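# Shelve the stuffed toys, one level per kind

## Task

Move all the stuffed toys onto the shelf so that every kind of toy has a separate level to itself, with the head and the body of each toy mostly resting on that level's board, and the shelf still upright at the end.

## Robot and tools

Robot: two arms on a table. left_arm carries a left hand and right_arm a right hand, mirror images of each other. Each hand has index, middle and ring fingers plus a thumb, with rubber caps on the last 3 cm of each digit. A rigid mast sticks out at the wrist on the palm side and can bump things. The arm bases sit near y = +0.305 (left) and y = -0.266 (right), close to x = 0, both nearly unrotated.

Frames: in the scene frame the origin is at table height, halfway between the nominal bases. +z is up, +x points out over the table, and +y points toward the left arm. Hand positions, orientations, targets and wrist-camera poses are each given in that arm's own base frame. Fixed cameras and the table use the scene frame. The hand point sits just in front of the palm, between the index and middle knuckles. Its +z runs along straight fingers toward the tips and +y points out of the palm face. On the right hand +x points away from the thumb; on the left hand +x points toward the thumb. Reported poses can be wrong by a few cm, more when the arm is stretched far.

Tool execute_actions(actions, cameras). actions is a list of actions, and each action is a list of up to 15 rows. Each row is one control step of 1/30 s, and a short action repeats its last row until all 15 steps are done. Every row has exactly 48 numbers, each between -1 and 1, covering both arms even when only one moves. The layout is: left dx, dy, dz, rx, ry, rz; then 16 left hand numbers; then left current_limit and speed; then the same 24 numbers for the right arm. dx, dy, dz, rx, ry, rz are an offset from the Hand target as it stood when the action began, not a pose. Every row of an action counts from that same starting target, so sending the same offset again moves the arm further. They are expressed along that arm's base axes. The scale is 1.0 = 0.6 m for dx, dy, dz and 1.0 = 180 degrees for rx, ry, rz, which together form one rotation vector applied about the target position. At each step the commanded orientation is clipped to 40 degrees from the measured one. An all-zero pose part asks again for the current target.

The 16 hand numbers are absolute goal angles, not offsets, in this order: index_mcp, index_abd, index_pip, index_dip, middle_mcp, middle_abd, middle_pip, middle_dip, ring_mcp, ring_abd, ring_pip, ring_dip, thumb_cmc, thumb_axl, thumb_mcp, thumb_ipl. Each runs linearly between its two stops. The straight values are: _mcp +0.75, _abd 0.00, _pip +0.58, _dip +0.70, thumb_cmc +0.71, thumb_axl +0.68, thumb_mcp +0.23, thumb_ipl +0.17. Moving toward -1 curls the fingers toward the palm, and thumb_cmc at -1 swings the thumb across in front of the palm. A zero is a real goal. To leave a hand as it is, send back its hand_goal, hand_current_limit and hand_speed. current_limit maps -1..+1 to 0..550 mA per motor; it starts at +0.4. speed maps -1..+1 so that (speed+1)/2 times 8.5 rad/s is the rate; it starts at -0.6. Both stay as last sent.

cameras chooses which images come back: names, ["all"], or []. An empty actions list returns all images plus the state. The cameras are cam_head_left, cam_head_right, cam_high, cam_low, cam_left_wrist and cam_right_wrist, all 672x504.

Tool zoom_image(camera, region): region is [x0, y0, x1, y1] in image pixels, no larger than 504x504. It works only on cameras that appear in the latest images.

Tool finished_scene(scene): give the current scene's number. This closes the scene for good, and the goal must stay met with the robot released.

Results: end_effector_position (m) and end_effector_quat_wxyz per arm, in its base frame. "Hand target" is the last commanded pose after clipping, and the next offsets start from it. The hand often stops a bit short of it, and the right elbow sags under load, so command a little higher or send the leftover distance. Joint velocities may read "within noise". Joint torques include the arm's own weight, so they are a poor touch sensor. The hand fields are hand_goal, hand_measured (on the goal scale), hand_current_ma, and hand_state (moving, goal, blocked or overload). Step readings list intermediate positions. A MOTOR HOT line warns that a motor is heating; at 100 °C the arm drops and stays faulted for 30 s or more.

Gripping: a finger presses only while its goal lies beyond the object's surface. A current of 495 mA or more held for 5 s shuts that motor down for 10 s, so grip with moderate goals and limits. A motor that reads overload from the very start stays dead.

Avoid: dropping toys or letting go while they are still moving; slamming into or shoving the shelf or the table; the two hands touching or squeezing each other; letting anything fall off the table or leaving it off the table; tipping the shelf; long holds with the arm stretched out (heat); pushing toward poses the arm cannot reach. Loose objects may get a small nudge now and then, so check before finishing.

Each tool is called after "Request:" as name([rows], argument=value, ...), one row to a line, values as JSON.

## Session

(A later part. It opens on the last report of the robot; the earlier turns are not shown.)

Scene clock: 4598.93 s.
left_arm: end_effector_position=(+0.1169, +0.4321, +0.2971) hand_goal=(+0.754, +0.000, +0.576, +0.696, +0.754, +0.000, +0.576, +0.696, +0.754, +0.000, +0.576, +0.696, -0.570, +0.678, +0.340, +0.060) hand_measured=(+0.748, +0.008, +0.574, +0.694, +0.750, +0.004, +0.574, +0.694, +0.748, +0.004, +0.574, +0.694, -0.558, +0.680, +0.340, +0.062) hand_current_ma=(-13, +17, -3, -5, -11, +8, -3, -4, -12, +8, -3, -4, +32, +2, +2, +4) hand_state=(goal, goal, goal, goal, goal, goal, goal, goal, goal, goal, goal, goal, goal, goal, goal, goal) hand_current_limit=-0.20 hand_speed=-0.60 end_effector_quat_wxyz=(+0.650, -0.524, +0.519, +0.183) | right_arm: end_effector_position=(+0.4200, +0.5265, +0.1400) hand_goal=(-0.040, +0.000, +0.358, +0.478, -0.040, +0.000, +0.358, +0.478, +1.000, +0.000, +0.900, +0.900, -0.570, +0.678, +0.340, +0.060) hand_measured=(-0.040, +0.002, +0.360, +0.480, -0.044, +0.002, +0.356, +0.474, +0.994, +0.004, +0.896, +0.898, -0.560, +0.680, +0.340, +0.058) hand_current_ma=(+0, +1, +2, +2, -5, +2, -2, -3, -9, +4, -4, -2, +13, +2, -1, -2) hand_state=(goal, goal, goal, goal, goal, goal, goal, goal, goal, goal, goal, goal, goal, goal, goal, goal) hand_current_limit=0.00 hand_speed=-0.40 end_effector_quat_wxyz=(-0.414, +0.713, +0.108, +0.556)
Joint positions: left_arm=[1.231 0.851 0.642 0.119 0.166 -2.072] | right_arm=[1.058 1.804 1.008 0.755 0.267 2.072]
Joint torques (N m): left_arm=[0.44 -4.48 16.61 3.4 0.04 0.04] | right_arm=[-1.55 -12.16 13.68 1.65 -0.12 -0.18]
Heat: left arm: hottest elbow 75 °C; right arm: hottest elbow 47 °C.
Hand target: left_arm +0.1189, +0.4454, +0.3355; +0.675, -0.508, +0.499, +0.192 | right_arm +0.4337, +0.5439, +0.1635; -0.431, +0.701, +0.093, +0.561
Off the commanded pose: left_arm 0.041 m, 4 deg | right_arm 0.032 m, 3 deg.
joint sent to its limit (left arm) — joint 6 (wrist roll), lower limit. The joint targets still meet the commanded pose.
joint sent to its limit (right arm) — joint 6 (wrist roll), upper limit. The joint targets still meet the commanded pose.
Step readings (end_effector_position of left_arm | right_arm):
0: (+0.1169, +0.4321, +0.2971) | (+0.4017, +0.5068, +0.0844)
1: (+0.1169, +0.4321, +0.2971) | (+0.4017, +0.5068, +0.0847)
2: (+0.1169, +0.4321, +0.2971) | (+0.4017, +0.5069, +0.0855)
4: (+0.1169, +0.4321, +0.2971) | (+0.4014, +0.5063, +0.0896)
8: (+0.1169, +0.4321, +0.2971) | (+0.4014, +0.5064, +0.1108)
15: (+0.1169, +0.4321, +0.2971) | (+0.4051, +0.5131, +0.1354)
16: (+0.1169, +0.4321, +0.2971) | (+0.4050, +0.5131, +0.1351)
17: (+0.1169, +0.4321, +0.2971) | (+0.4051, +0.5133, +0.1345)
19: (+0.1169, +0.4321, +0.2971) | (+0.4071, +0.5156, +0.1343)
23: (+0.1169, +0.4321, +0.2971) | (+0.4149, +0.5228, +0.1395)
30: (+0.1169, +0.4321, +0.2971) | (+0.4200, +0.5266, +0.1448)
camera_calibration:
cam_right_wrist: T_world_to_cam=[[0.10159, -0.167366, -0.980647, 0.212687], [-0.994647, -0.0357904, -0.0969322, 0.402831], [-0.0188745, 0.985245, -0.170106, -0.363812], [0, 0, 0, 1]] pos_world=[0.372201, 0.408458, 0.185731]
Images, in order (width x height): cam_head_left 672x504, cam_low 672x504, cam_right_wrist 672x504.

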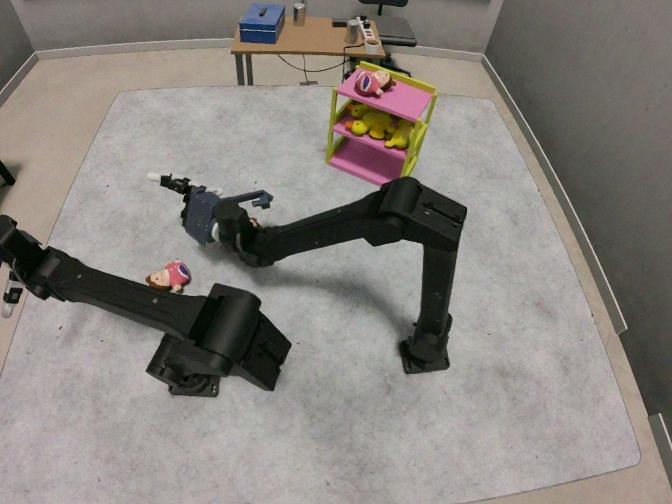

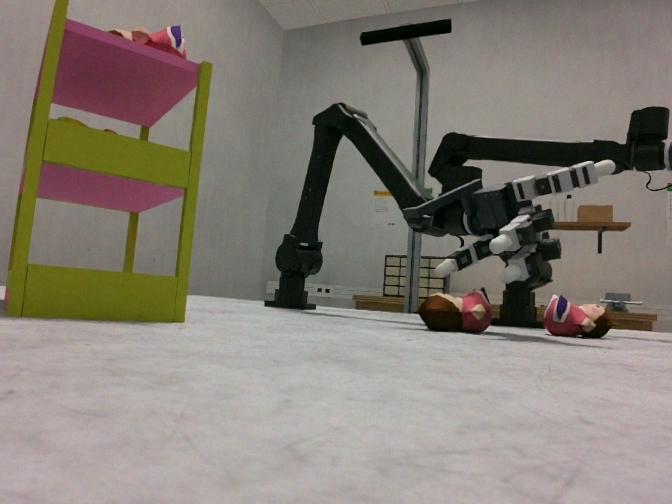

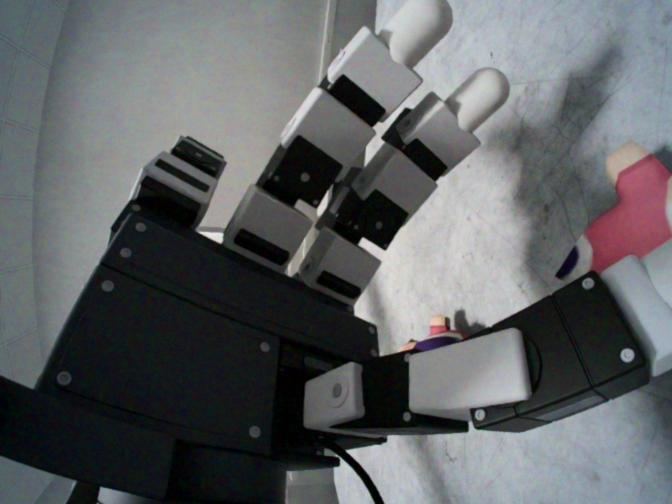

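Request:
execute_actions([
  [[0,0,0,0,0,0,0.754,0,0.576,0.696,0.754,0,0.576,0.696,0.754,0,0.576,0.696,-0.57,0.678,0.34,0.06,-0.2,-0.6,-0.04,-0.035,0,0,0,0,-0.04,0,0.358,0.478,-0.04,0,0.358,0.478,1,0,0.9,0.9,-0.57,0.678,0.34,0.06,0,-0.4]],
], cameras=["cam_head_left","cam_head_right","cam_right_wrist"])

Request:
zoom_image(camera="cam_head_left", region=[130, 190, 290, 310])

Request:
zoom_image(camera="cam_head_right", region=[170, 190, 330, 310])

Scene clock: 4615.93 s.
left_arm: end_effector_position=(+0.1169, +0.4321, +0.2971) hand_goal=(+0.754, +0.000, +0.576, +0.696, +0.754, +0.000, +0.576, +0.696, +0.754, +0.000, +0.576, +0.696, -0.570, +0.678, +0.340, +0.060) hand_measured=(+0.748, +0.008, +0.574, +0.694, +0.750, +0.004, +0.574, +0.694, +0.748, +0.004, +0.574, +0.694, -0.558, +0.680, +0.340, +0.062) hand_current_ma=(-13, +17, -3, -5, -11, +8, -3, -4, -12, +8, -3, -4, +32, +2, +2, +4) hand_state=(goal, goal, goal, goal, goal, goal, goal, goal, goal, goal, goal, goal, goal, goal, goal, goal) hand_current_limit=-0.20 hand_speed=-0.60 end_effector_quat_wxyz=(+0.650, -0.524, +0.519, +0.183) | right_arm: end_effector_position=(+0.4143, +0.5220, +0.1539) hand_goal=(-0.040, +0.000, +0.358, +0.478, -0.040, +0.000, +0.358, +0.478, +1.000, +0.000, +0.900, +0.900, -0.570, +0.678, +0.340, +0.060) hand_measured=(-0.040, +0.002, +0.360, +0.480, -0.044, +0.002, +0.356, +0.474, +0.994, +0.004, +0.896, +0.898, -0.560, +0.680, +0.340, +0.058) hand_current_ma=(+0, +1, +2, +2, -5, +2, -2, -3, -9, +4, -4, -2, +13, +2, -1, -2) hand_state=(goal, goal, goal, goal, goal, goal, goal, goal, goal, goal, goal, goal, goal, goal, goal, goal) hand_current_limit=0.00 hand_speed=-0.40 end_effector_quat_wxyz=(-0.417, +0.707, +0.103, +0.561)
Joint positions: left_arm=[1.231 0.851 0.642 0.119 0.166 -2.072] | right_arm=[1.065 1.771 0.992 0.755 0.28 2.072]
Joint torques (N m): left_arm=[1.03 -4.37 16.62 3.44 0.03 -0.05] | right_arm=[0.26 -13.39 8.12 2.7 0.17 -0.19]
Heat: left arm: hottest elbow 75 °C; right arm: hottest elbow 49 °C.
Hand target: left_arm +0.1189, +0.4454, +0.3355; +0.675, -0.508, +0.499, +0.192 | right_arm +0.4098, +0.5229, +0.1636; -0.431, +0.701, +0.093, +0.561
Off the commanded pose: left_arm 0.041 m, 4 deg | right_arm 0.011 m, 2 deg.
joint sent to its limit (left arm) — joint 6 (wrist roll), lower limit. The joint targets still meet the commanded pose.
joint sent to its limit (right arm) — joint 6 (wrist roll), upper limit. The joint targets still meet the commanded pose.
Step readings (end_effector_position of left_arm | right_arm):
0: (+0.1169, +0.4321, +0.2971) | (+0.4200, +0.5265, +0.1400)
1: (+0.1169, +0.4321, +0.2971) | (+0.4200, +0.5265, +0.1400)
2: (+0.1169, +0.4321, +0.2971) | (+0.4200, +0.5264, +0.1400)
4: (+0.1169, +0.4321, +0.2971) | (+0.4203, +0.5256, +0.1410)
8: (+0.1169, +0.4321, +0.2971) | (+0.4186, +0.5237, +0.1473)
15: (+0.1169, +0.4321, +0.2971) | (+0.4151, +0.5227, +0.1554)
camera_calibration:
cam_right_wrist: T_world_to_cam=[[0.109603, -0.152873, -0.982149, 0.21547], [-0.99391, -0.0282161, -0.106524, 0.395588], [-0.0114279, 0.987843, -0.155034, -0.363874], [0, 0, 0, 1]] pos_world=[0.365405, 0.403551, 0.19735]
Images, in order (width x height): cam_head_left 672x504, cam_head_right 672x504, cam_right_wrist 672x504.

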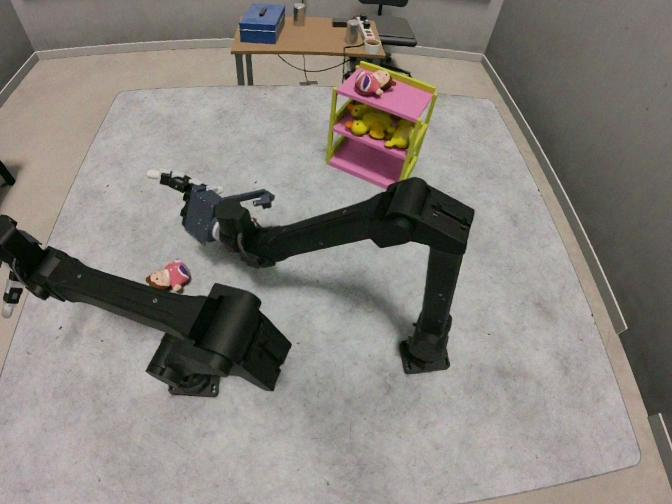

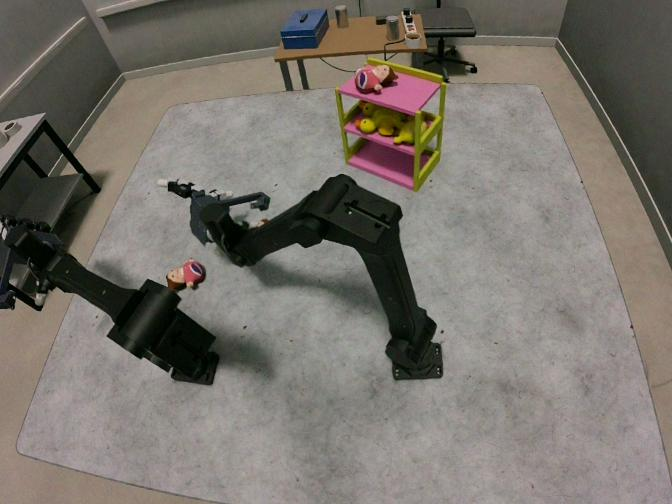

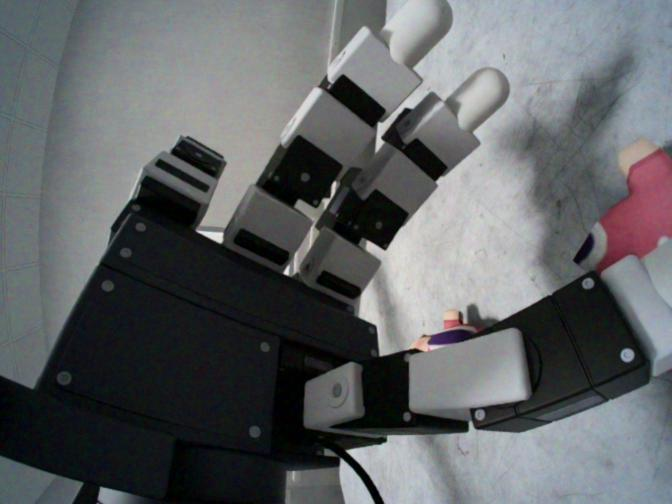

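Scaled by 3.150 from the camera's 672x504 image, which has a finer 960x720 frame.

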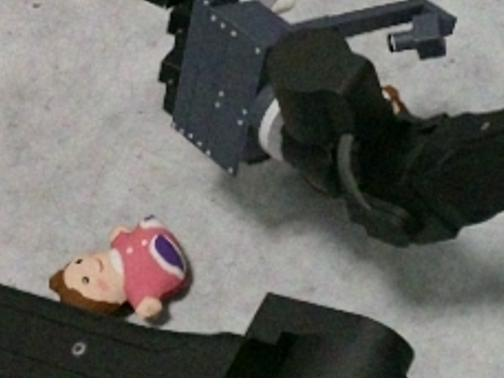

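Scaled by 3.150 from the camera's 672x504 image, which has a finer 960x720 frame.

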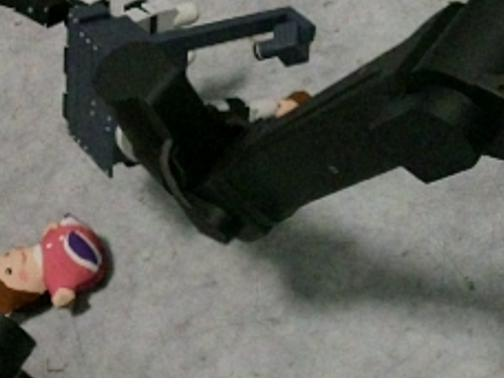

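Request:
execute_actions([
  [[0,0,0,0,0,0,0.754,0,0.576,0.696,0.754,0,0.576,0.696,0.754,0,0.576,0.696,-0.57,0.678,0.34,0.06,-0.2,-0.6,-0.045,-0.02,0.0,0,0,0,-0.04,0,0.358,0.478,-0.04,0,0.358,0.478,1,0,0.9,0.9,-0.57,0.678,0.34,0.06,0,-0.4]],
], cameras=["cam_high","cam_head_right","cam_right_wrist"])

Request:
zoom_image(camera="cam_high", region=[300, 120, 460, 280])

Scene clock: 4621.43 s.
left_arm: end_effector_position=(+0.1169, +0.4321, +0.2971) hand_goal=(+0.754, +0.000, +0.576, +0.696, +0.754, +0.000, +0.576, +0.696, +0.754, +0.000, +0.576, +0.696, -0.570, +0.678, +0.340, +0.060) hand_measured=(+0.748, +0.008, +0.574, +0.694, +0.750, +0.004, +0.574, +0.694, +0.748, +0.004, +0.574, +0.694, -0.558, +0.680, +0.340, +0.062) hand_current_ma=(-13, +17, -3, -5, -11, +8, -3, -4, -12, +8, -3, -4, +32, +2, +2, +4) hand_state=(goal, goal, goal, goal, goal, goal, goal, goal, goal, goal, goal, goal, goal, goal, goal, goal) hand_current_limit=-0.20 hand_speed=-0.60 end_effector_quat_wxyz=(+0.650, -0.524, +0.519, +0.183) | right_arm: end_effector_position=(+0.3849, +0.5120, +0.1519) hand_goal=(-0.040, +0.000, +0.358, +0.478, -0.040, +0.000, +0.358, +0.478, +1.000, +0.000, +0.900, +0.900, -0.570, +0.678, +0.340, +0.060) hand_measured=(-0.040, +0.002, +0.360, +0.480, -0.044, +0.002, +0.356, +0.474, +0.994, +0.004, +0.896, +0.898, -0.560, +0.680, +0.340, +0.058) hand_current_ma=(+0, +1, +2, +2, -4, +2, -2, -3, -9, +4, -4, -2, +13, +2, -1, -2) hand_state=(goal, goal, goal, goal, goal, goal, goal, goal, goal, goal, goal, goal, goal, goal, goal, goal) hand_current_limit=0.00 hand_speed=-0.40 end_effector_quat_wxyz=(-0.417, +0.709, +0.106, +0.559)
Joint positions: left_arm=[1.231 0.851 0.642 0.119 0.166 -2.072] | right_arm=[1.107 1.726 0.923 0.774 0.317 2.072]
Joint torques (N m): left_arm=[0.73 -4.19 16.58 3.51 0.05 -0.02] | right_arm=[-0.15 -12.75 7.83 2.85 0.14 -0.16]
Heat: left arm: hottest elbow 75 °C; right arm: hottest elbow 48 °C.
Hand target: left_arm +0.1189, +0.4454, +0.3355; +0.675, -0.508, +0.499, +0.192 | right_arm +0.3827, +0.5108, +0.1636; -0.431, +0.701, +0.093, +0.561
Off the commanded pose: left_arm 0.041 m, 4 deg | right_arm 0.012 m, 2 deg.
joint sent to its limit (left arm) — joint 6 (wrist roll), lower limit. The joint targets still meet the commanded pose.
joint sent to its limit (right arm) — joint 6 (wrist roll), upper limit. The joint targets still meet the commanded pose.
Step readings (end_effector_position of left_arm | right_arm):
0: (+0.1169, +0.4321, +0.2971) | (+0.4143, +0.5220, +0.1539)
1: (+0.1169, +0.4321, +0.2971) | (+0.4140, +0.5218, +0.1535)
2: (+0.1169, +0.4321, +0.2971) | (+0.4126, +0.5211, +0.1533)
4: (+0.1169, +0.4321, +0.2971) | (+0.4075, +0.5150, +0.1510)
8: (+0.1169, +0.4321, +0.2971) | (+0.3927, +0.5090, +0.1473)
15: (+0.1169, +0.4321, +0.2971) | (+0.3848, +0.5121, +0.1513)
camera_calibration:
cam_right_wrist: T_world_to_cam=[[0.108355, -0.158102, -0.98146, 0.218247], [-0.99398, -0.03334, -0.104366, 0.368267], [-0.0162213, 0.98686, -0.160763, -0.35139], [0, 0, 0, 1]] pos_world=[0.336702, 0.393556, 0.196144]
Images, in order (width x height): cam_head_right 672x504, cam_high 672x504, cam_right_wrist 672x504.

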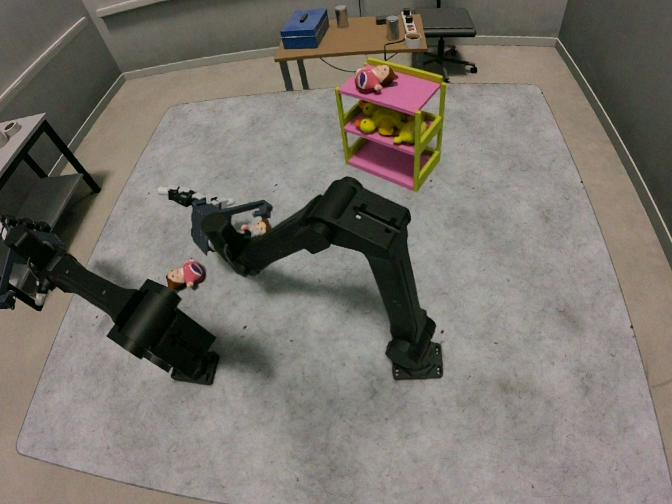

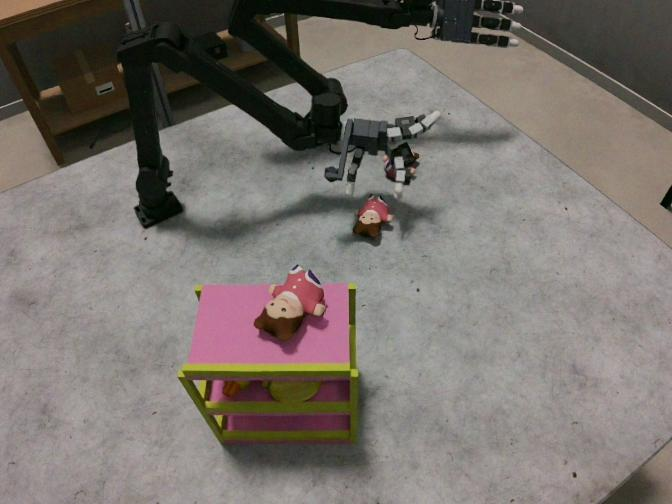

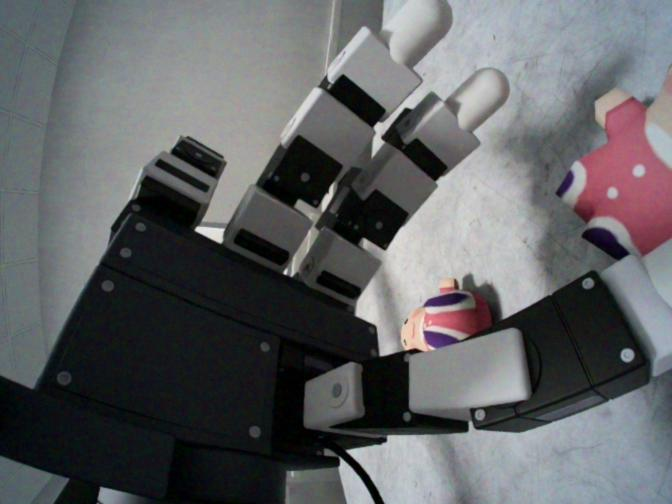

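Scaled by 3.150 from the camera's 672x504 image, which has a finer 960x720 frame.

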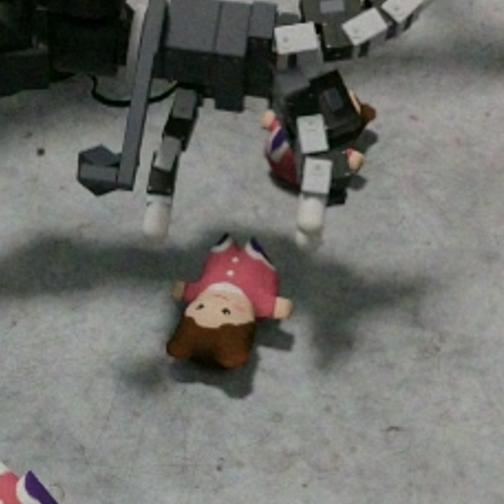

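Request:
execute_actions([
  [[0,0,0,0,0,0,0.754,0,0.576,0.696,0.754,0,0.576,0.696,0.754,0,0.576,0.696,-0.57,0.678,0.34,0.06,-0.2,-0.6,0.028,-0.005,-0.03,0,0,0,0.08,0,0.358,0.478,0.08,0,0.358,0.478,1,0,0.9,0.9,-0.57,0.678,0.42,0.06,0,-0.4]],
], cameras=["cam_high","cam_right_wrist"])

Request:
zoom_image(camera="cam_high", region=[300, 120, 460, 280])

Scene clock: 4655.90 s.
left_arm: end_effector_position=(+0.1169, +0.4321, +0.2971) hand_goal=(+0.754, +0.000, +0.576, +0.696, +0.754, +0.000, +0.576, +0.696, +0.754, +0.000, +0.576, +0.696, -0.570, +0.678, +0.340, +0.060) hand_measured=(+0.748, +0.008, +0.574, +0.694, +0.750, +0.004, +0.574, +0.694, +0.748, +0.004, +0.574, +0.694, -0.558, +0.680, +0.340, +0.062) hand_current_ma=(-13, +17, -3, -5, -11, +8, -3, -4, -12, +8, -3, -4, +32, +2, +2, +4) hand_state=(goal, goal, goal, goal, goal, goal, goal, goal, goal, goal, goal, goal, goal, goal, goal, goal) hand_current_limit=-0.20 hand_speed=-0.60 end_effector_quat_wxyz=(+0.650, -0.524, +0.519, +0.183) | right_arm: end_effector_position=(+0.3980, +0.5082, +0.1454) hand_goal=(+0.080, +0.000, +0.358, +0.478, +0.080, +0.000, +0.358, +0.478, +1.000, +0.000, +0.900, +0.900, -0.570, +0.678, +0.420, +0.060) hand_measured=(+0.072, +0.002, +0.360, +0.480, +0.072, +0.002, +0.356, +0.474, +0.994, +0.004, +0.896, +0.898, -0.560, +0.680, +0.416, +0.058) hand_current_ma=(-10, +1, +1, +2, -9, +2, -2, -3, -9, +4, -4, -2, +13, +1, -5, -2) hand_state=(goal, goal, goal, goal, goal, goal, goal, goal, goal, goal, goal, goal, goal, goal, goal, goal) hand_current_limit=0.00 hand_speed=-0.40 end_effector_quat_wxyz=(-0.421, +0.704, +0.103, +0.563)
Joint positions: left_arm=[1.231 0.851 0.642 0.119 0.166 -2.072] | right_arm=[1.08 1.751 0.922 0.817 0.292 2.072]
Joint torques (N m): left_arm=[0.85 -4.66 16.59 3.37 0.03 0.03] | right_arm=[-1.08 -11.46 8.05 2.84 -0.14 -0.18]
Heat: left arm: hottest elbow 75 °C; right arm: hottest elbow 44 °C.
Hand target: left_arm +0.1189, +0.4454, +0.3355; +0.675, -0.508, +0.499, +0.192 | right_arm +0.3996, +0.5078, +0.1457; -0.431, +0.701, +0.093, +0.561
Off the commanded pose: left_arm 0.041 m, 4 deg | right_arm 0.002 m, 2 deg.
joint sent to its limit (left arm) — joint 6 (wrist roll), lower limit. The joint targets still meet the commanded pose.
joint sent to its limit (right arm) — joint 6 (wrist roll), upper limit. The joint targets still meet the commanded pose.
Step readings (end_effector_position of left_arm | right_arm):
0: (+0.1169, +0.4321, +0.2971) | (+0.3849, +0.5120, +0.1519)
1: (+0.1169, +0.4321, +0.2971) | (+0.3849, +0.5120, +0.1520)
2: (+0.1169, +0.4321, +0.2971) | (+0.3850, +0.5124, +0.1526)
4: (+0.1169, +0.4321, +0.2971) | (+0.3865, +0.5132, +0.1544)
8: (+0.1169, +0.4321, +0.2971) | (+0.3921, +0.5117, +0.1535)
15: (+0.1169, +0.4321, +0.2971) | (+0.3980, +0.5080, +0.1449)
camera_calibration:
cam_right_wrist: T_world_to_cam=[[0.115159, -0.143388, -0.982944, 0.199853], [-0.993254, -0.030135, -0.111972, 0.379666], [-0.0135657, 0.989208, -0.145891, -0.352964], [0, 0, 0, 1]] pos_world=[0.349302, 0.389252, 0.187462]
Images, in order (width x height): cam_high 672x504, cam_right_wrist 672x504.

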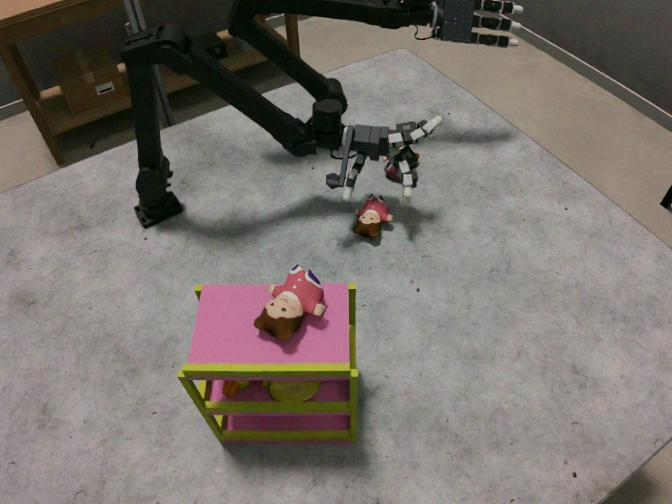

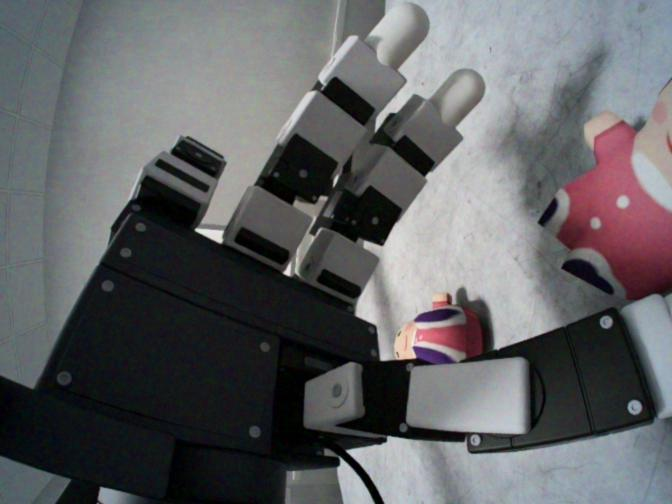

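Scaled by 3.150 from the camera's 672x504 image, which has a finer 960x720 frame.

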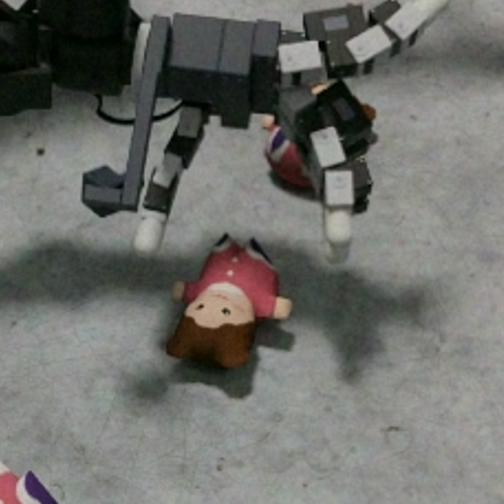

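Request:
execute_actions([
  [[0,0,0,0,0,0,0.754,0,0.576,0.696,0.754,0,0.576,0.696,0.754,0,0.576,0.696,-0.57,0.678,0.34,0.06,-0.2,-0.6,-0.002,0.0,-0.07,0,0,0,0.08,0,0.358,0.478,0.08,0,0.358,0.478,1,0,0.9,0.9,-0.57,0.678,0.42,0.06,0,-0.4]],
], cameras=["cam_high","cam_right_wrist"])

Request:
zoom_image(camera="cam_high", region=[300, 120, 460, 280])

Scene clock: 4665.10 s.
left_arm: end_effector_position=(+0.1169, +0.4321, +0.2971) hand_goal=(+0.754, +0.000, +0.576, +0.696, +0.754, +0.000, +0.576, +0.696, +0.754, +0.000, +0.576, +0.696, -0.570, +0.678, +0.340, +0.060) hand_measured=(+0.748, +0.008, +0.574, +0.694, +0.750, +0.004, +0.574, +0.694, +0.748, +0.004, +0.574, +0.694, -0.558, +0.680, +0.340, +0.062) hand_current_ma=(-13, +17, -3, -5, -11, +8, -3, -4, -12, +8, -3, -4, +32, +2, +2, +4) hand_state=(goal, goal, goal, goal, goal, goal, goal, goal, goal, goal, goal, goal, goal, goal, goal, goal) hand_current_limit=-0.20 hand_speed=-0.60 end_effector_quat_wxyz=(+0.650, -0.524, +0.519, +0.183) | right_arm: end_effector_position=(+0.3970, +0.5063, +0.0949) hand_goal=(+0.080, +0.000, +0.358, +0.478, +0.080, +0.000, +0.358, +0.478, +1.000, +0.000, +0.900, +0.900, -0.570, +0.678, +0.420, +0.060) hand_measured=(+0.072, +0.002, +0.360, +0.480, +0.072, +0.002, +0.356, +0.474, +0.994, +0.004, +0.896, +0.898, -0.560, +0.680, +0.416, +0.058) hand_current_ma=(-10, +1, +1, +2, -9, +2, -2, -3, -9, +4, -4, -2, +13, +1, -4, -2) hand_state=(goal, goal, goal, goal, goal, goal, goal, goal, goal, goal, goal, goal, goal, goal, goal, goal) hand_current_limit=0.00 hand_speed=-0.40 end_effector_quat_wxyz=(-0.417, +0.709, +0.105, +0.560)
Joint positions: left_arm=[1.231 0.851 0.642 0.119 0.166 -2.072] | right_arm=[1.08 1.857 0.898 0.932 0.292 2.072]
Joint torques (N m): left_arm=[0.5 -4.6 16.62 3.34 0.03 0] | right_arm=[-0.91 -12.81 7.42 2.92 -0.07 -0.19]
Heat: left arm: hottest elbow 75 °C; right arm: hottest elbow 43 °C.
Hand target: left_arm +0.1189, +0.4454, +0.3355; +0.675, -0.508, +0.499, +0.192 | right_arm +0.3984, +0.5078, +0.1037; -0.431, +0.701, +0.093, +0.561
Off the commanded pose: left_arm 0.041 m, 4 deg | right_arm 0.009 m, 2 deg.
joint sent to its limit (left arm) — joint 6 (wrist roll), lower limit. The joint targets still meet the commanded pose.
joint sent to its limit (right arm) — joint 6 (wrist roll), upper limit. The joint targets still meet the commanded pose.
Step readings (end_effector_position of left_arm | right_arm):
0: (+0.1169, +0.4321, +0.2971) | (+0.3980, +0.5082, +0.1454)
1: (+0.1169, +0.4321, +0.2971) | (+0.3981, +0.5083, +0.1452)
2: (+0.1169, +0.4321, +0.2971) | (+0.3984, +0.5088, +0.1455)
4: (+0.1169, +0.4321, +0.2971) | (+0.3992, +0.5104, +0.1431)
8: (+0.1169, +0.4321, +0.2971) | (+0.3987, +0.5095, +0.1194)
15: (+0.1169, +0.4321, +0.2971) | (+0.3967, +0.5057, +0.0928)
camera_calibration:
cam_right_wrist: T_world_to_cam=[[0.108339, -0.156262, -0.981756, 0.159251], [-0.994005, -0.031651, -0.104653, 0.37333], [-0.0147203, 0.987208, -0.158754, -0.355703], [0, 0, 0, 1]] pos_world=[0.348603, 0.387854, 0.138946]
Images, in order (width x height): cam_high 672x504, cam_right_wrist 672x504.

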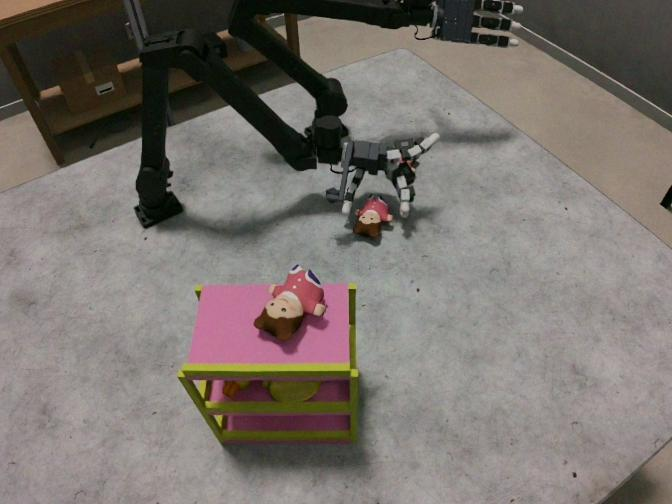

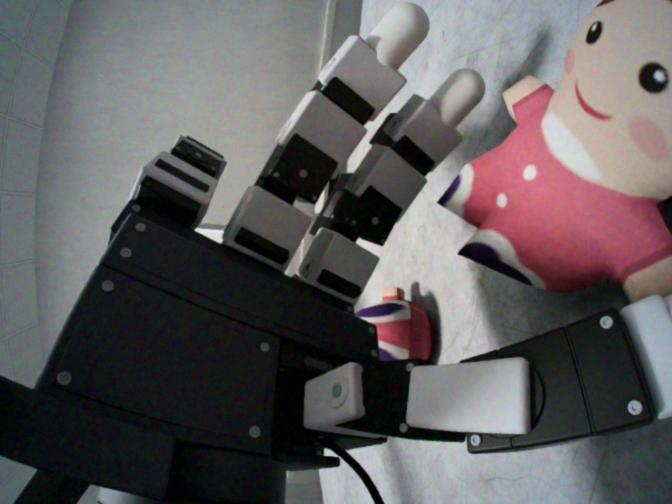

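Scaled by 3.150 from the camera's 672x504 image, which has a finer 960x720 frame.

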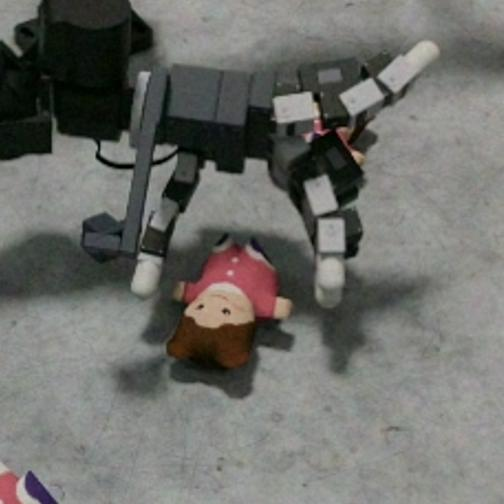

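Request:
execute_actions([
  [[0,0,0,0,0,0,0.754,0,0.576,0.696,0.754,0,0.576,0.696,0.754,0,0.576,0.696,-0.57,0.678,0.34,0.06,-0.2,-0.6,0,0.0,-0.045,0,0,0,0.08,0,0.358,0.478,0.08,0,0.358,0.478,1,0,0.9,0.9,-0.57,0.678,0.42,0.06,0,-0.4]],
], cameras=["cam_high","cam_right_wrist"])

Request:
zoom_image(camera="cam_high", region=[300, 120, 460, 280])

Scene clock: 4673.20 s.
left_arm: end_effector_position=(+0.1169, +0.4321, +0.2971) hand_goal=(+0.754, +0.000, +0.576, +0.696, +0.754, +0.000, +0.576, +0.696, +0.754, +0.000, +0.576, +0.696, -0.570, +0.678, +0.340, +0.060) hand_measured=(+0.748, +0.008, +0.574, +0.694, +0.750, +0.004, +0.574, +0.694, +0.748, +0.004, +0.574, +0.694, -0.558, +0.680, +0.340, +0.062) hand_current_ma=(-13, +17, -3, -5, -11, +8, -3, -4, -12, +8, -3, -4, +32, +2, +2, +4) hand_state=(goal, goal, goal, goal, goal, goal, goal, goal, goal, goal, goal, goal, goal, goal, goal, goal) hand_current_limit=-0.20 hand_speed=-0.60 end_effector_quat_wxyz=(+0.650, -0.524, +0.519, +0.183) | right_arm: end_effector_position=(+0.3979, +0.5079, +0.0732) hand_goal=(+0.080, +0.000, +0.358, +0.478, +0.080, +0.000, +0.358, +0.478, +1.000, +0.000, +0.900, +0.900, -0.570, +0.678, +0.420, +0.060) hand_measured=(+0.072, +0.002, +0.360, +0.480, +0.072, +0.002, +0.356, +0.474, +0.994, +0.004, +0.896, +0.898, -0.560, +0.680, +0.416, +0.058) hand_current_ma=(-10, +1, +1, +2, -9, +2, -2, -3, -9, +4, -4, -2, +13, +1, -4, -2) hand_state=(goal, goal, goal, goal, goal, goal, goal, goal, goal, goal, goal, goal, goal, goal, goal, goal) hand_current_limit=0.00 hand_speed=-0.40 end_effector_quat_wxyz=(-0.420, +0.705, +0.104, +0.562)
Joint positions: left_arm=[1.231 0.851 0.642 0.119 0.166 -2.072] | right_arm=[1.08 1.918 0.898 1.003 0.292 2.072]
Joint torques (N m): left_arm=[0.67 -4.25 16.61 3.47 0.09 0.01] | right_arm=[-0.85 -12.28 6.58 2.93 -0.07 -0.2]
Heat: left arm: hottest elbow 75 °C; right arm: hottest elbow 43 °C.
Hand target: left_arm +0.1189, +0.4454, +0.3355; +0.675, -0.508, +0.499, +0.192 | right_arm +0.3984, +0.5078, +0.0766; -0.431, +0.701, +0.093, +0.561
Off the commanded pose: left_arm 0.041 m, 4 deg | right_arm 0.004 m, 2 deg.
joint sent to its limit (left arm) — joint 6 (wrist roll), lower limit. The joint targets still meet the commanded pose.
joint sent to its limit (right arm) — joint 6 (wrist roll), upper limit. The joint targets still meet the commanded pose.
Step readings (end_effector_position of left_arm | right_arm):
0: (+0.1169, +0.4321, +0.2971) | (+0.3970, +0.5063, +0.0949)
1: (+0.1169, +0.4321, +0.2971) | (+0.3970, +0.5063, +0.0951)
2: (+0.1169, +0.4321, +0.2971) | (+0.3972, +0.5066, +0.0955)
4: (+0.1169, +0.4321, +0.2971) | (+0.3978, +0.5078, +0.0958)
8: (+0.1169, +0.4321, +0.2971) | (+0.3981, +0.5083, +0.0850)
15: (+0.1169, +0.4321, +0.2971) | (+0.3977, +0.5076, +0.0721)
camera_calibration:
cam_right_wrist: T_world_to_cam=[[0.112945, -0.147709, -0.982561, 0.13196], [-0.993503, -0.0306737, -0.109592, 0.371575], [-0.0139512, 0.988555, -0.150213, -0.36231], [0, 0, 0, 1]] pos_world=[0.349202, 0.389053, 0.115957]
Images, in order (width x height): cam_high 672x504, cam_right_wrist 672x504.

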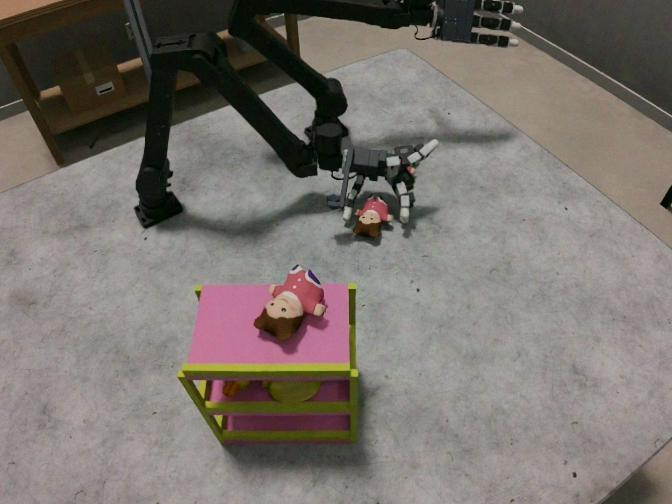

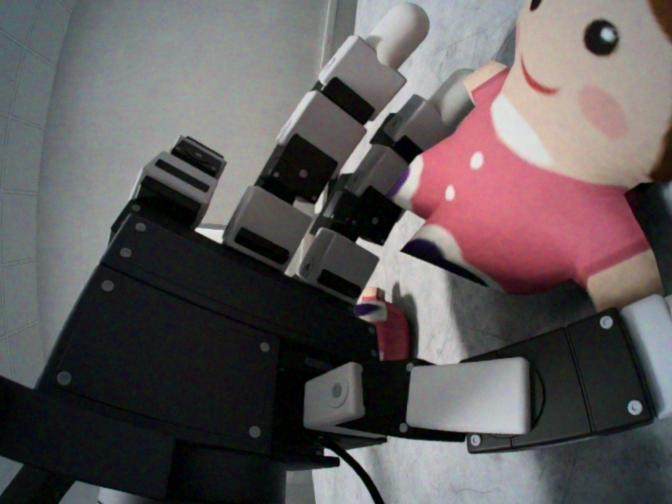

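Scaled by 3.150 from the camera's 672x504 image, which has a finer 960x720 frame.

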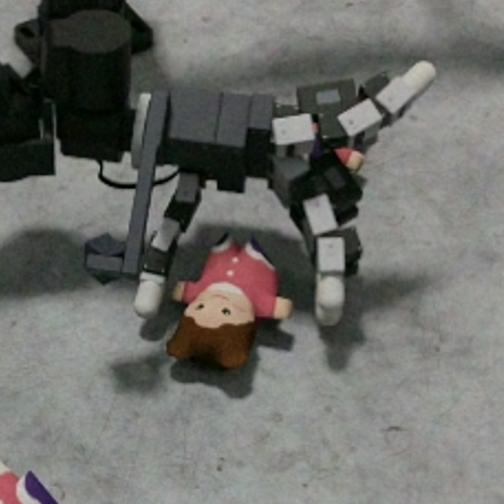

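Request:
execute_actions([
  [[0,0,0,0,0,0,0.754,0,0.576,0.696,0.754,0,0.576,0.696,0.754,0,0.576,0.696,-0.57,0.678,0.34,0.06,-0.2,-0.6,-0.007,-0.005,-0.005,0,0,0.05,0.08,0,0.358,0.478,0.08,0,0.358,0.478,1,0,0.9,0.9,-0.57,0.678,0.42,0.06,0,-0.4]],
], cameras=["cam_high","cam_right_wrist"])

Request:
zoom_image(camera="cam_high", region=[320, 160, 430, 260])

Scene clock: 4687.23 s.
left_arm: end_effector_position=(+0.1169, +0.4321, +0.2971) hand_goal=(+0.754, +0.000, +0.576, +0.696, +0.754, +0.000, +0.576, +0.696, +0.754, +0.000, +0.576, +0.696, -0.570, +0.678, +0.340, +0.060) hand_measured=(+0.748, +0.008, +0.574, +0.694, +0.750, +0.004, +0.574, +0.694, +0.748, +0.004, +0.574, +0.694, -0.558, +0.680, +0.340, +0.062) hand_current_ma=(-13, +17, -3, -5, -11, +8, -3, -4, -12, +8, -3, -4, +32, +2, +2, +4) hand_state=(goal, goal, goal, goal, goal, goal, goal, goal, goal, goal, goal, goal, goal, goal, goal, goal) hand_current_limit=-0.20 hand_speed=-0.60 end_effector_quat_wxyz=(+0.650, -0.524, +0.519, +0.183) | right_arm: end_effector_position=(+0.3928, +0.5069, +0.0610) hand_goal=(+0.080, +0.000, +0.358, +0.478, +0.080, +0.000, +0.358, +0.478, +1.000, +0.000, +0.900, +0.900, -0.570, +0.678, +0.420, +0.060) hand_measured=(+0.080, +0.000, +0.360, +0.480, +0.074, +0.002, +0.356, +0.474, +0.994, +0.004, +0.896, +0.898, -0.560, +0.680, +0.418, +0.058) hand_current_ma=(+0, +0, +2, +2, -6, +2, -2, -3, -9, +4, -4, -2, +13, +1, -4, -2) hand_state=(goal, goal, goal, goal, goal, goal, goal, goal, goal, goal, goal, goal, goal, goal, goal, goal) hand_current_limit=0.00 hand_speed=-0.40 end_effector_quat_wxyz=(-0.460, +0.701, +0.160, +0.522)
Joint positions: left_arm=[1.231 0.851 0.642 0.119 0.166 -2.072] | right_arm=[1.036 1.913 0.845 1.035 0.089 2.072]
Joint torques (N m): left_arm=[0.67 -4.42 16.65 3.51 0.05 0.01] | right_arm=[-0.97 -13.51 5.98 2.97 -0.19 -0.21]
Heat: left arm: hottest elbow 75 °C; right arm: hottest elbow 42 °C.
Hand target: left_arm +0.1189, +0.4454, +0.3355; +0.675, -0.508, +0.499, +0.192 | right_arm +0.3942, +0.5049, +0.0738; -0.474, +0.691, +0.148, +0.525
Off the commanded pose: left_arm 0.041 m, 4 deg | right_arm 0.013 m, 2 deg.
joint sent to its limit (left arm) — joint 6 (wrist roll), lower limit. The joint targets still meet the commanded pose.
joint sent to its limit (right arm) — joint 6 (wrist roll), upper limit. The joint targets still meet the commanded pose.
Step readings (end_effector_position of left_arm | right_arm):
0: (+0.1169, +0.4321, +0.2971) | (+0.3979, +0.5079, +0.0732)
1: (+0.1169, +0.4321, +0.2971) | (+0.3975, +0.5088, +0.0732)
2: (+0.1169, +0.4321, +0.2971) | (+0.3955, +0.5125, +0.0726)
4: (+0.1169, +0.4321, +0.2971) | (+0.3911, +0.5166, +0.0698)
8: (+0.1169, +0.4321, +0.2971) | (+0.3867, +0.5111, +0.0602)
15: (+0.1169, +0.4321, +0.2971) | (+0.3920, +0.5074, +0.0609)
camera_calibration:
cam_right_wrist: T_world_to_cam=[[0.123999, -0.139441, -0.982436, 0.111871], [-0.977396, -0.18802, -0.0966765, 0.437844], [-0.171237, 0.972216, -0.159603, -0.292578], [0, 0, 0, 1]] pos_world=[0.363975, 0.382372, 0.105539]
Images, in order (width x height): cam_high 672x504, cam_right_wrist 672x504.

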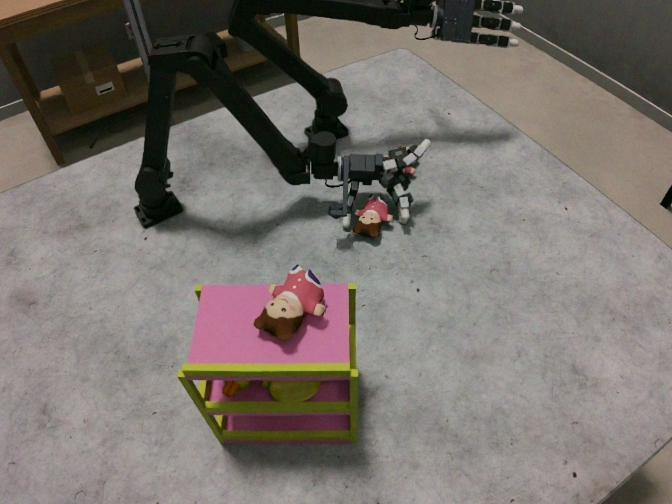

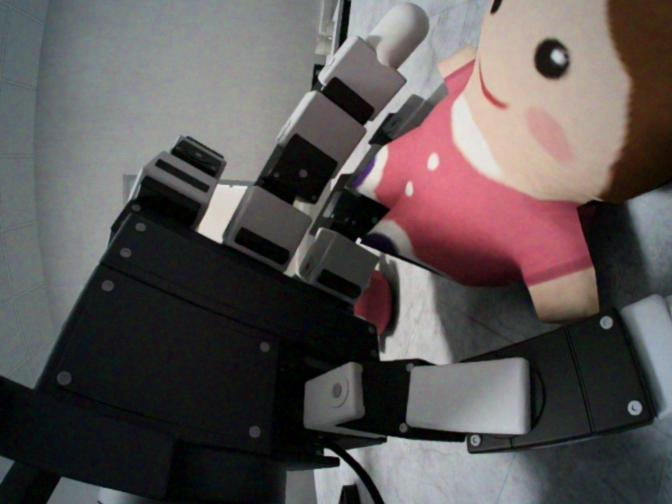

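Scaled by 4.582 from the camera's 672x504 image, which has a finer 960x720 frame.

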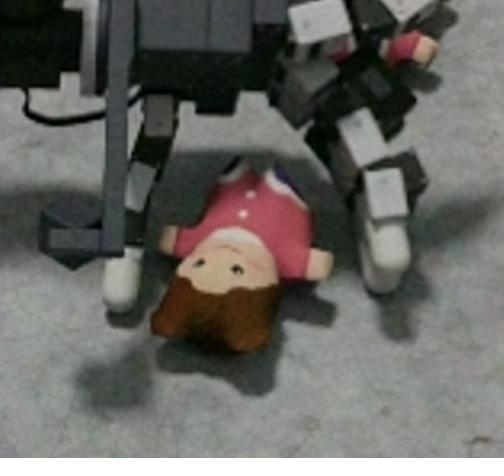

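Request:
execute_actions([
  [[0,0,0,0,0,0,0.754,0,0.576,0.696,0.754,0,0.576,0.696,0.754,0,0.576,0.696,-0.57,0.678,0.34,0.06,-0.2,-0.6,0.015,-0.009,0.02,0,0,-0.0944,0.08,0,0.358,0.478,0.08,0,0.358,0.478,1,0,0.9,0.9,-0.57,0.678,0.42,0.06,0,-0.4]],
], cameras=["cam_high","cam_right_wrist"])

Request:
zoom_image(camera="cam_high", region=[320, 160, 430, 260])

Scene clock: 4710.53 s.
left_arm: end_effector_position=(+0.1169, +0.4321, +0.2971) hand_goal=(+0.754, +0.000, +0.576, +0.696, +0.754, +0.000, +0.576, +0.696, +0.754, +0.000, +0.576, +0.696, -0.570, +0.678, +0.340, +0.060) hand_measured=(+0.748, +0.008, +0.574, +0.694, +0.750, +0.004, +0.574, +0.694, +0.748, +0.004, +0.574, +0.694, -0.558, +0.680, +0.340, +0.062) hand_current_ma=(-13, +17, -3, -5, -11, +8, -3, -4, -12, +8, -3, -4, +32, +2, +2, +4) hand_state=(goal, goal, goal, goal, goal, goal, goal, goal, goal, goal, goal, goal, goal, goal, goal, goal) hand_current_limit=-0.20 hand_speed=-0.60 end_effector_quat_wxyz=(+0.650, -0.524, +0.519, +0.183) | right_arm: end_effector_position=(+0.3948, +0.4819, +0.0684) hand_goal=(+0.080, +0.000, +0.358, +0.478, +0.080, +0.000, +0.358, +0.478, +1.000, +0.000, +0.900, +0.900, -0.570, +0.678, +0.420, +0.060) hand_measured=(+0.078, +0.002, +0.360, +0.480, +0.078, +0.002, +0.356, +0.474, +0.996, +0.004, +0.896, +0.898, -0.560, +0.680, +0.418, +0.058) hand_current_ma=(-1, +1, +2, +2, -2, +2, -1, -3, -5, +4, -3, -2, +13, +1, -4, -2) hand_state=(goal, goal, goal, goal, goal, goal, goal, goal, goal, goal, goal, goal, goal, goal, goal, goal) hand_current_limit=0.00 hand_speed=-0.40 end_effector_quat_wxyz=(-0.376, +0.715, +0.059, +0.587)
Joint positions: left_arm=[1.231 0.851 0.642 0.119 0.166 -2.072] | right_arm=[1.1 1.913 0.877 1.004 0.448 2.072]
Joint torques (N m): left_arm=[0.73 -3.84 16.62 3.43 0.04 0.01] | right_arm=[-0.26 -12.22 10.76 1.5 0.2 -0.19]
Heat: left arm: hottest elbow 75 °C; right arm: hottest elbow 42 °C.
Hand target: left_arm +0.1189, +0.4454, +0.3355; +0.675, -0.508, +0.499, +0.192 | right_arm +0.4032, +0.4995, +0.0858; -0.391, +0.706, +0.044, +0.589
Off the commanded pose: left_arm 0.041 m, 4 deg | right_arm 0.026 m, 3 deg.
joint sent to its limit (left arm) — joint 6 (wrist roll), lower limit. The joint targets still meet the commanded pose.
joint sent to its limit (right arm) — joint 6 (wrist roll), upper limit. The joint targets still meet the commanded pose.
Step readings (end_effector_position of left_arm | right_arm):
0: (+0.1169, +0.4321, +0.2971) | (+0.3928, +0.5069, +0.0610)
1: (+0.1169, +0.4321, +0.2971) | (+0.3936, +0.5058, +0.0610)
2: (+0.1169, +0.4321, +0.2971) | (+0.3973, +0.4982, +0.0611)
4: (+0.1169, +0.4321, +0.2971) | (+0.4010, +0.4832, +0.0615)
8: (+0.1169, +0.4321, +0.2971) | (+0.3979, +0.4726, +0.0612)
15: (+0.1169, +0.4321, +0.2971) | (+0.3942, +0.4819, +0.0680)
camera_calibration:
cam_right_wrist: T_world_to_cam=[[0.0873574, -0.175424, -0.980609, 0.147033], [-0.988914, 0.103381, -0.106591, 0.300572], [0.120075, 0.97905, -0.164448, -0.38478], [0, 0, 0, 1]] pos_world=[0.330598, 0.371439, 0.112944]
Images, in order (width x height): cam_high 672x504, cam_right_wrist 672x504.

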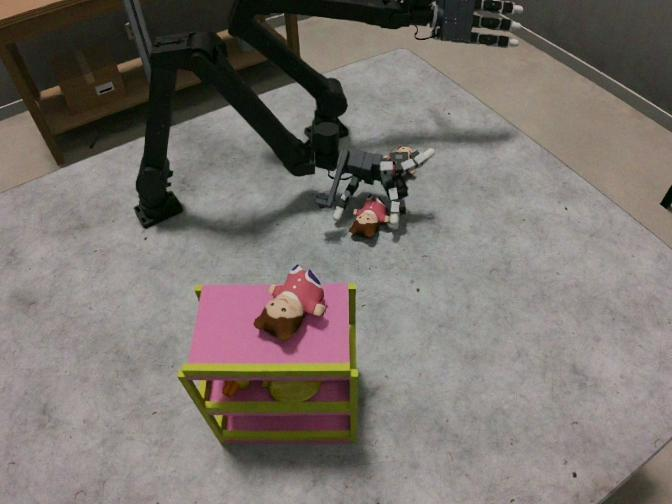

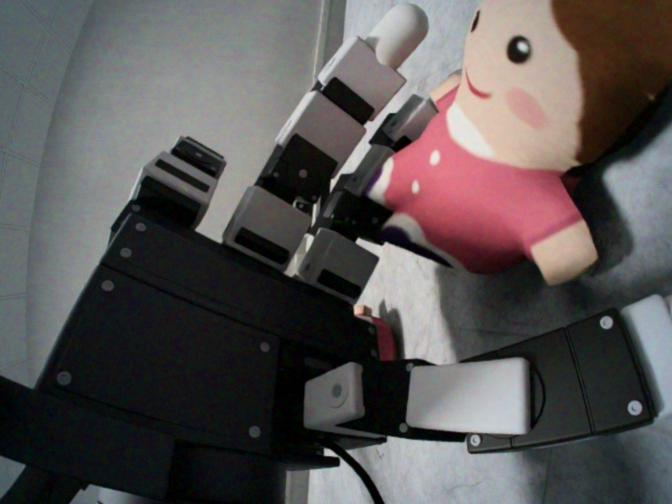

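Scaled by 4.582 from the camera's 672x504 image, which has a finer 960x720 frame.

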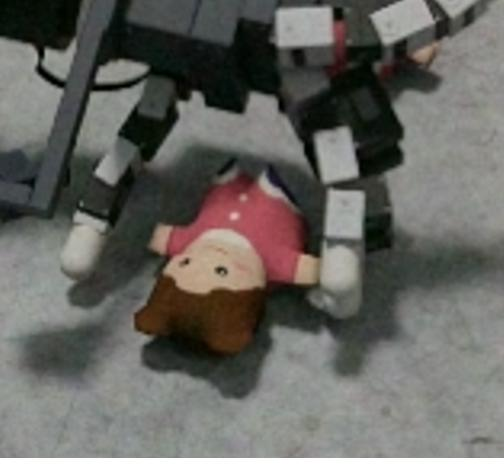

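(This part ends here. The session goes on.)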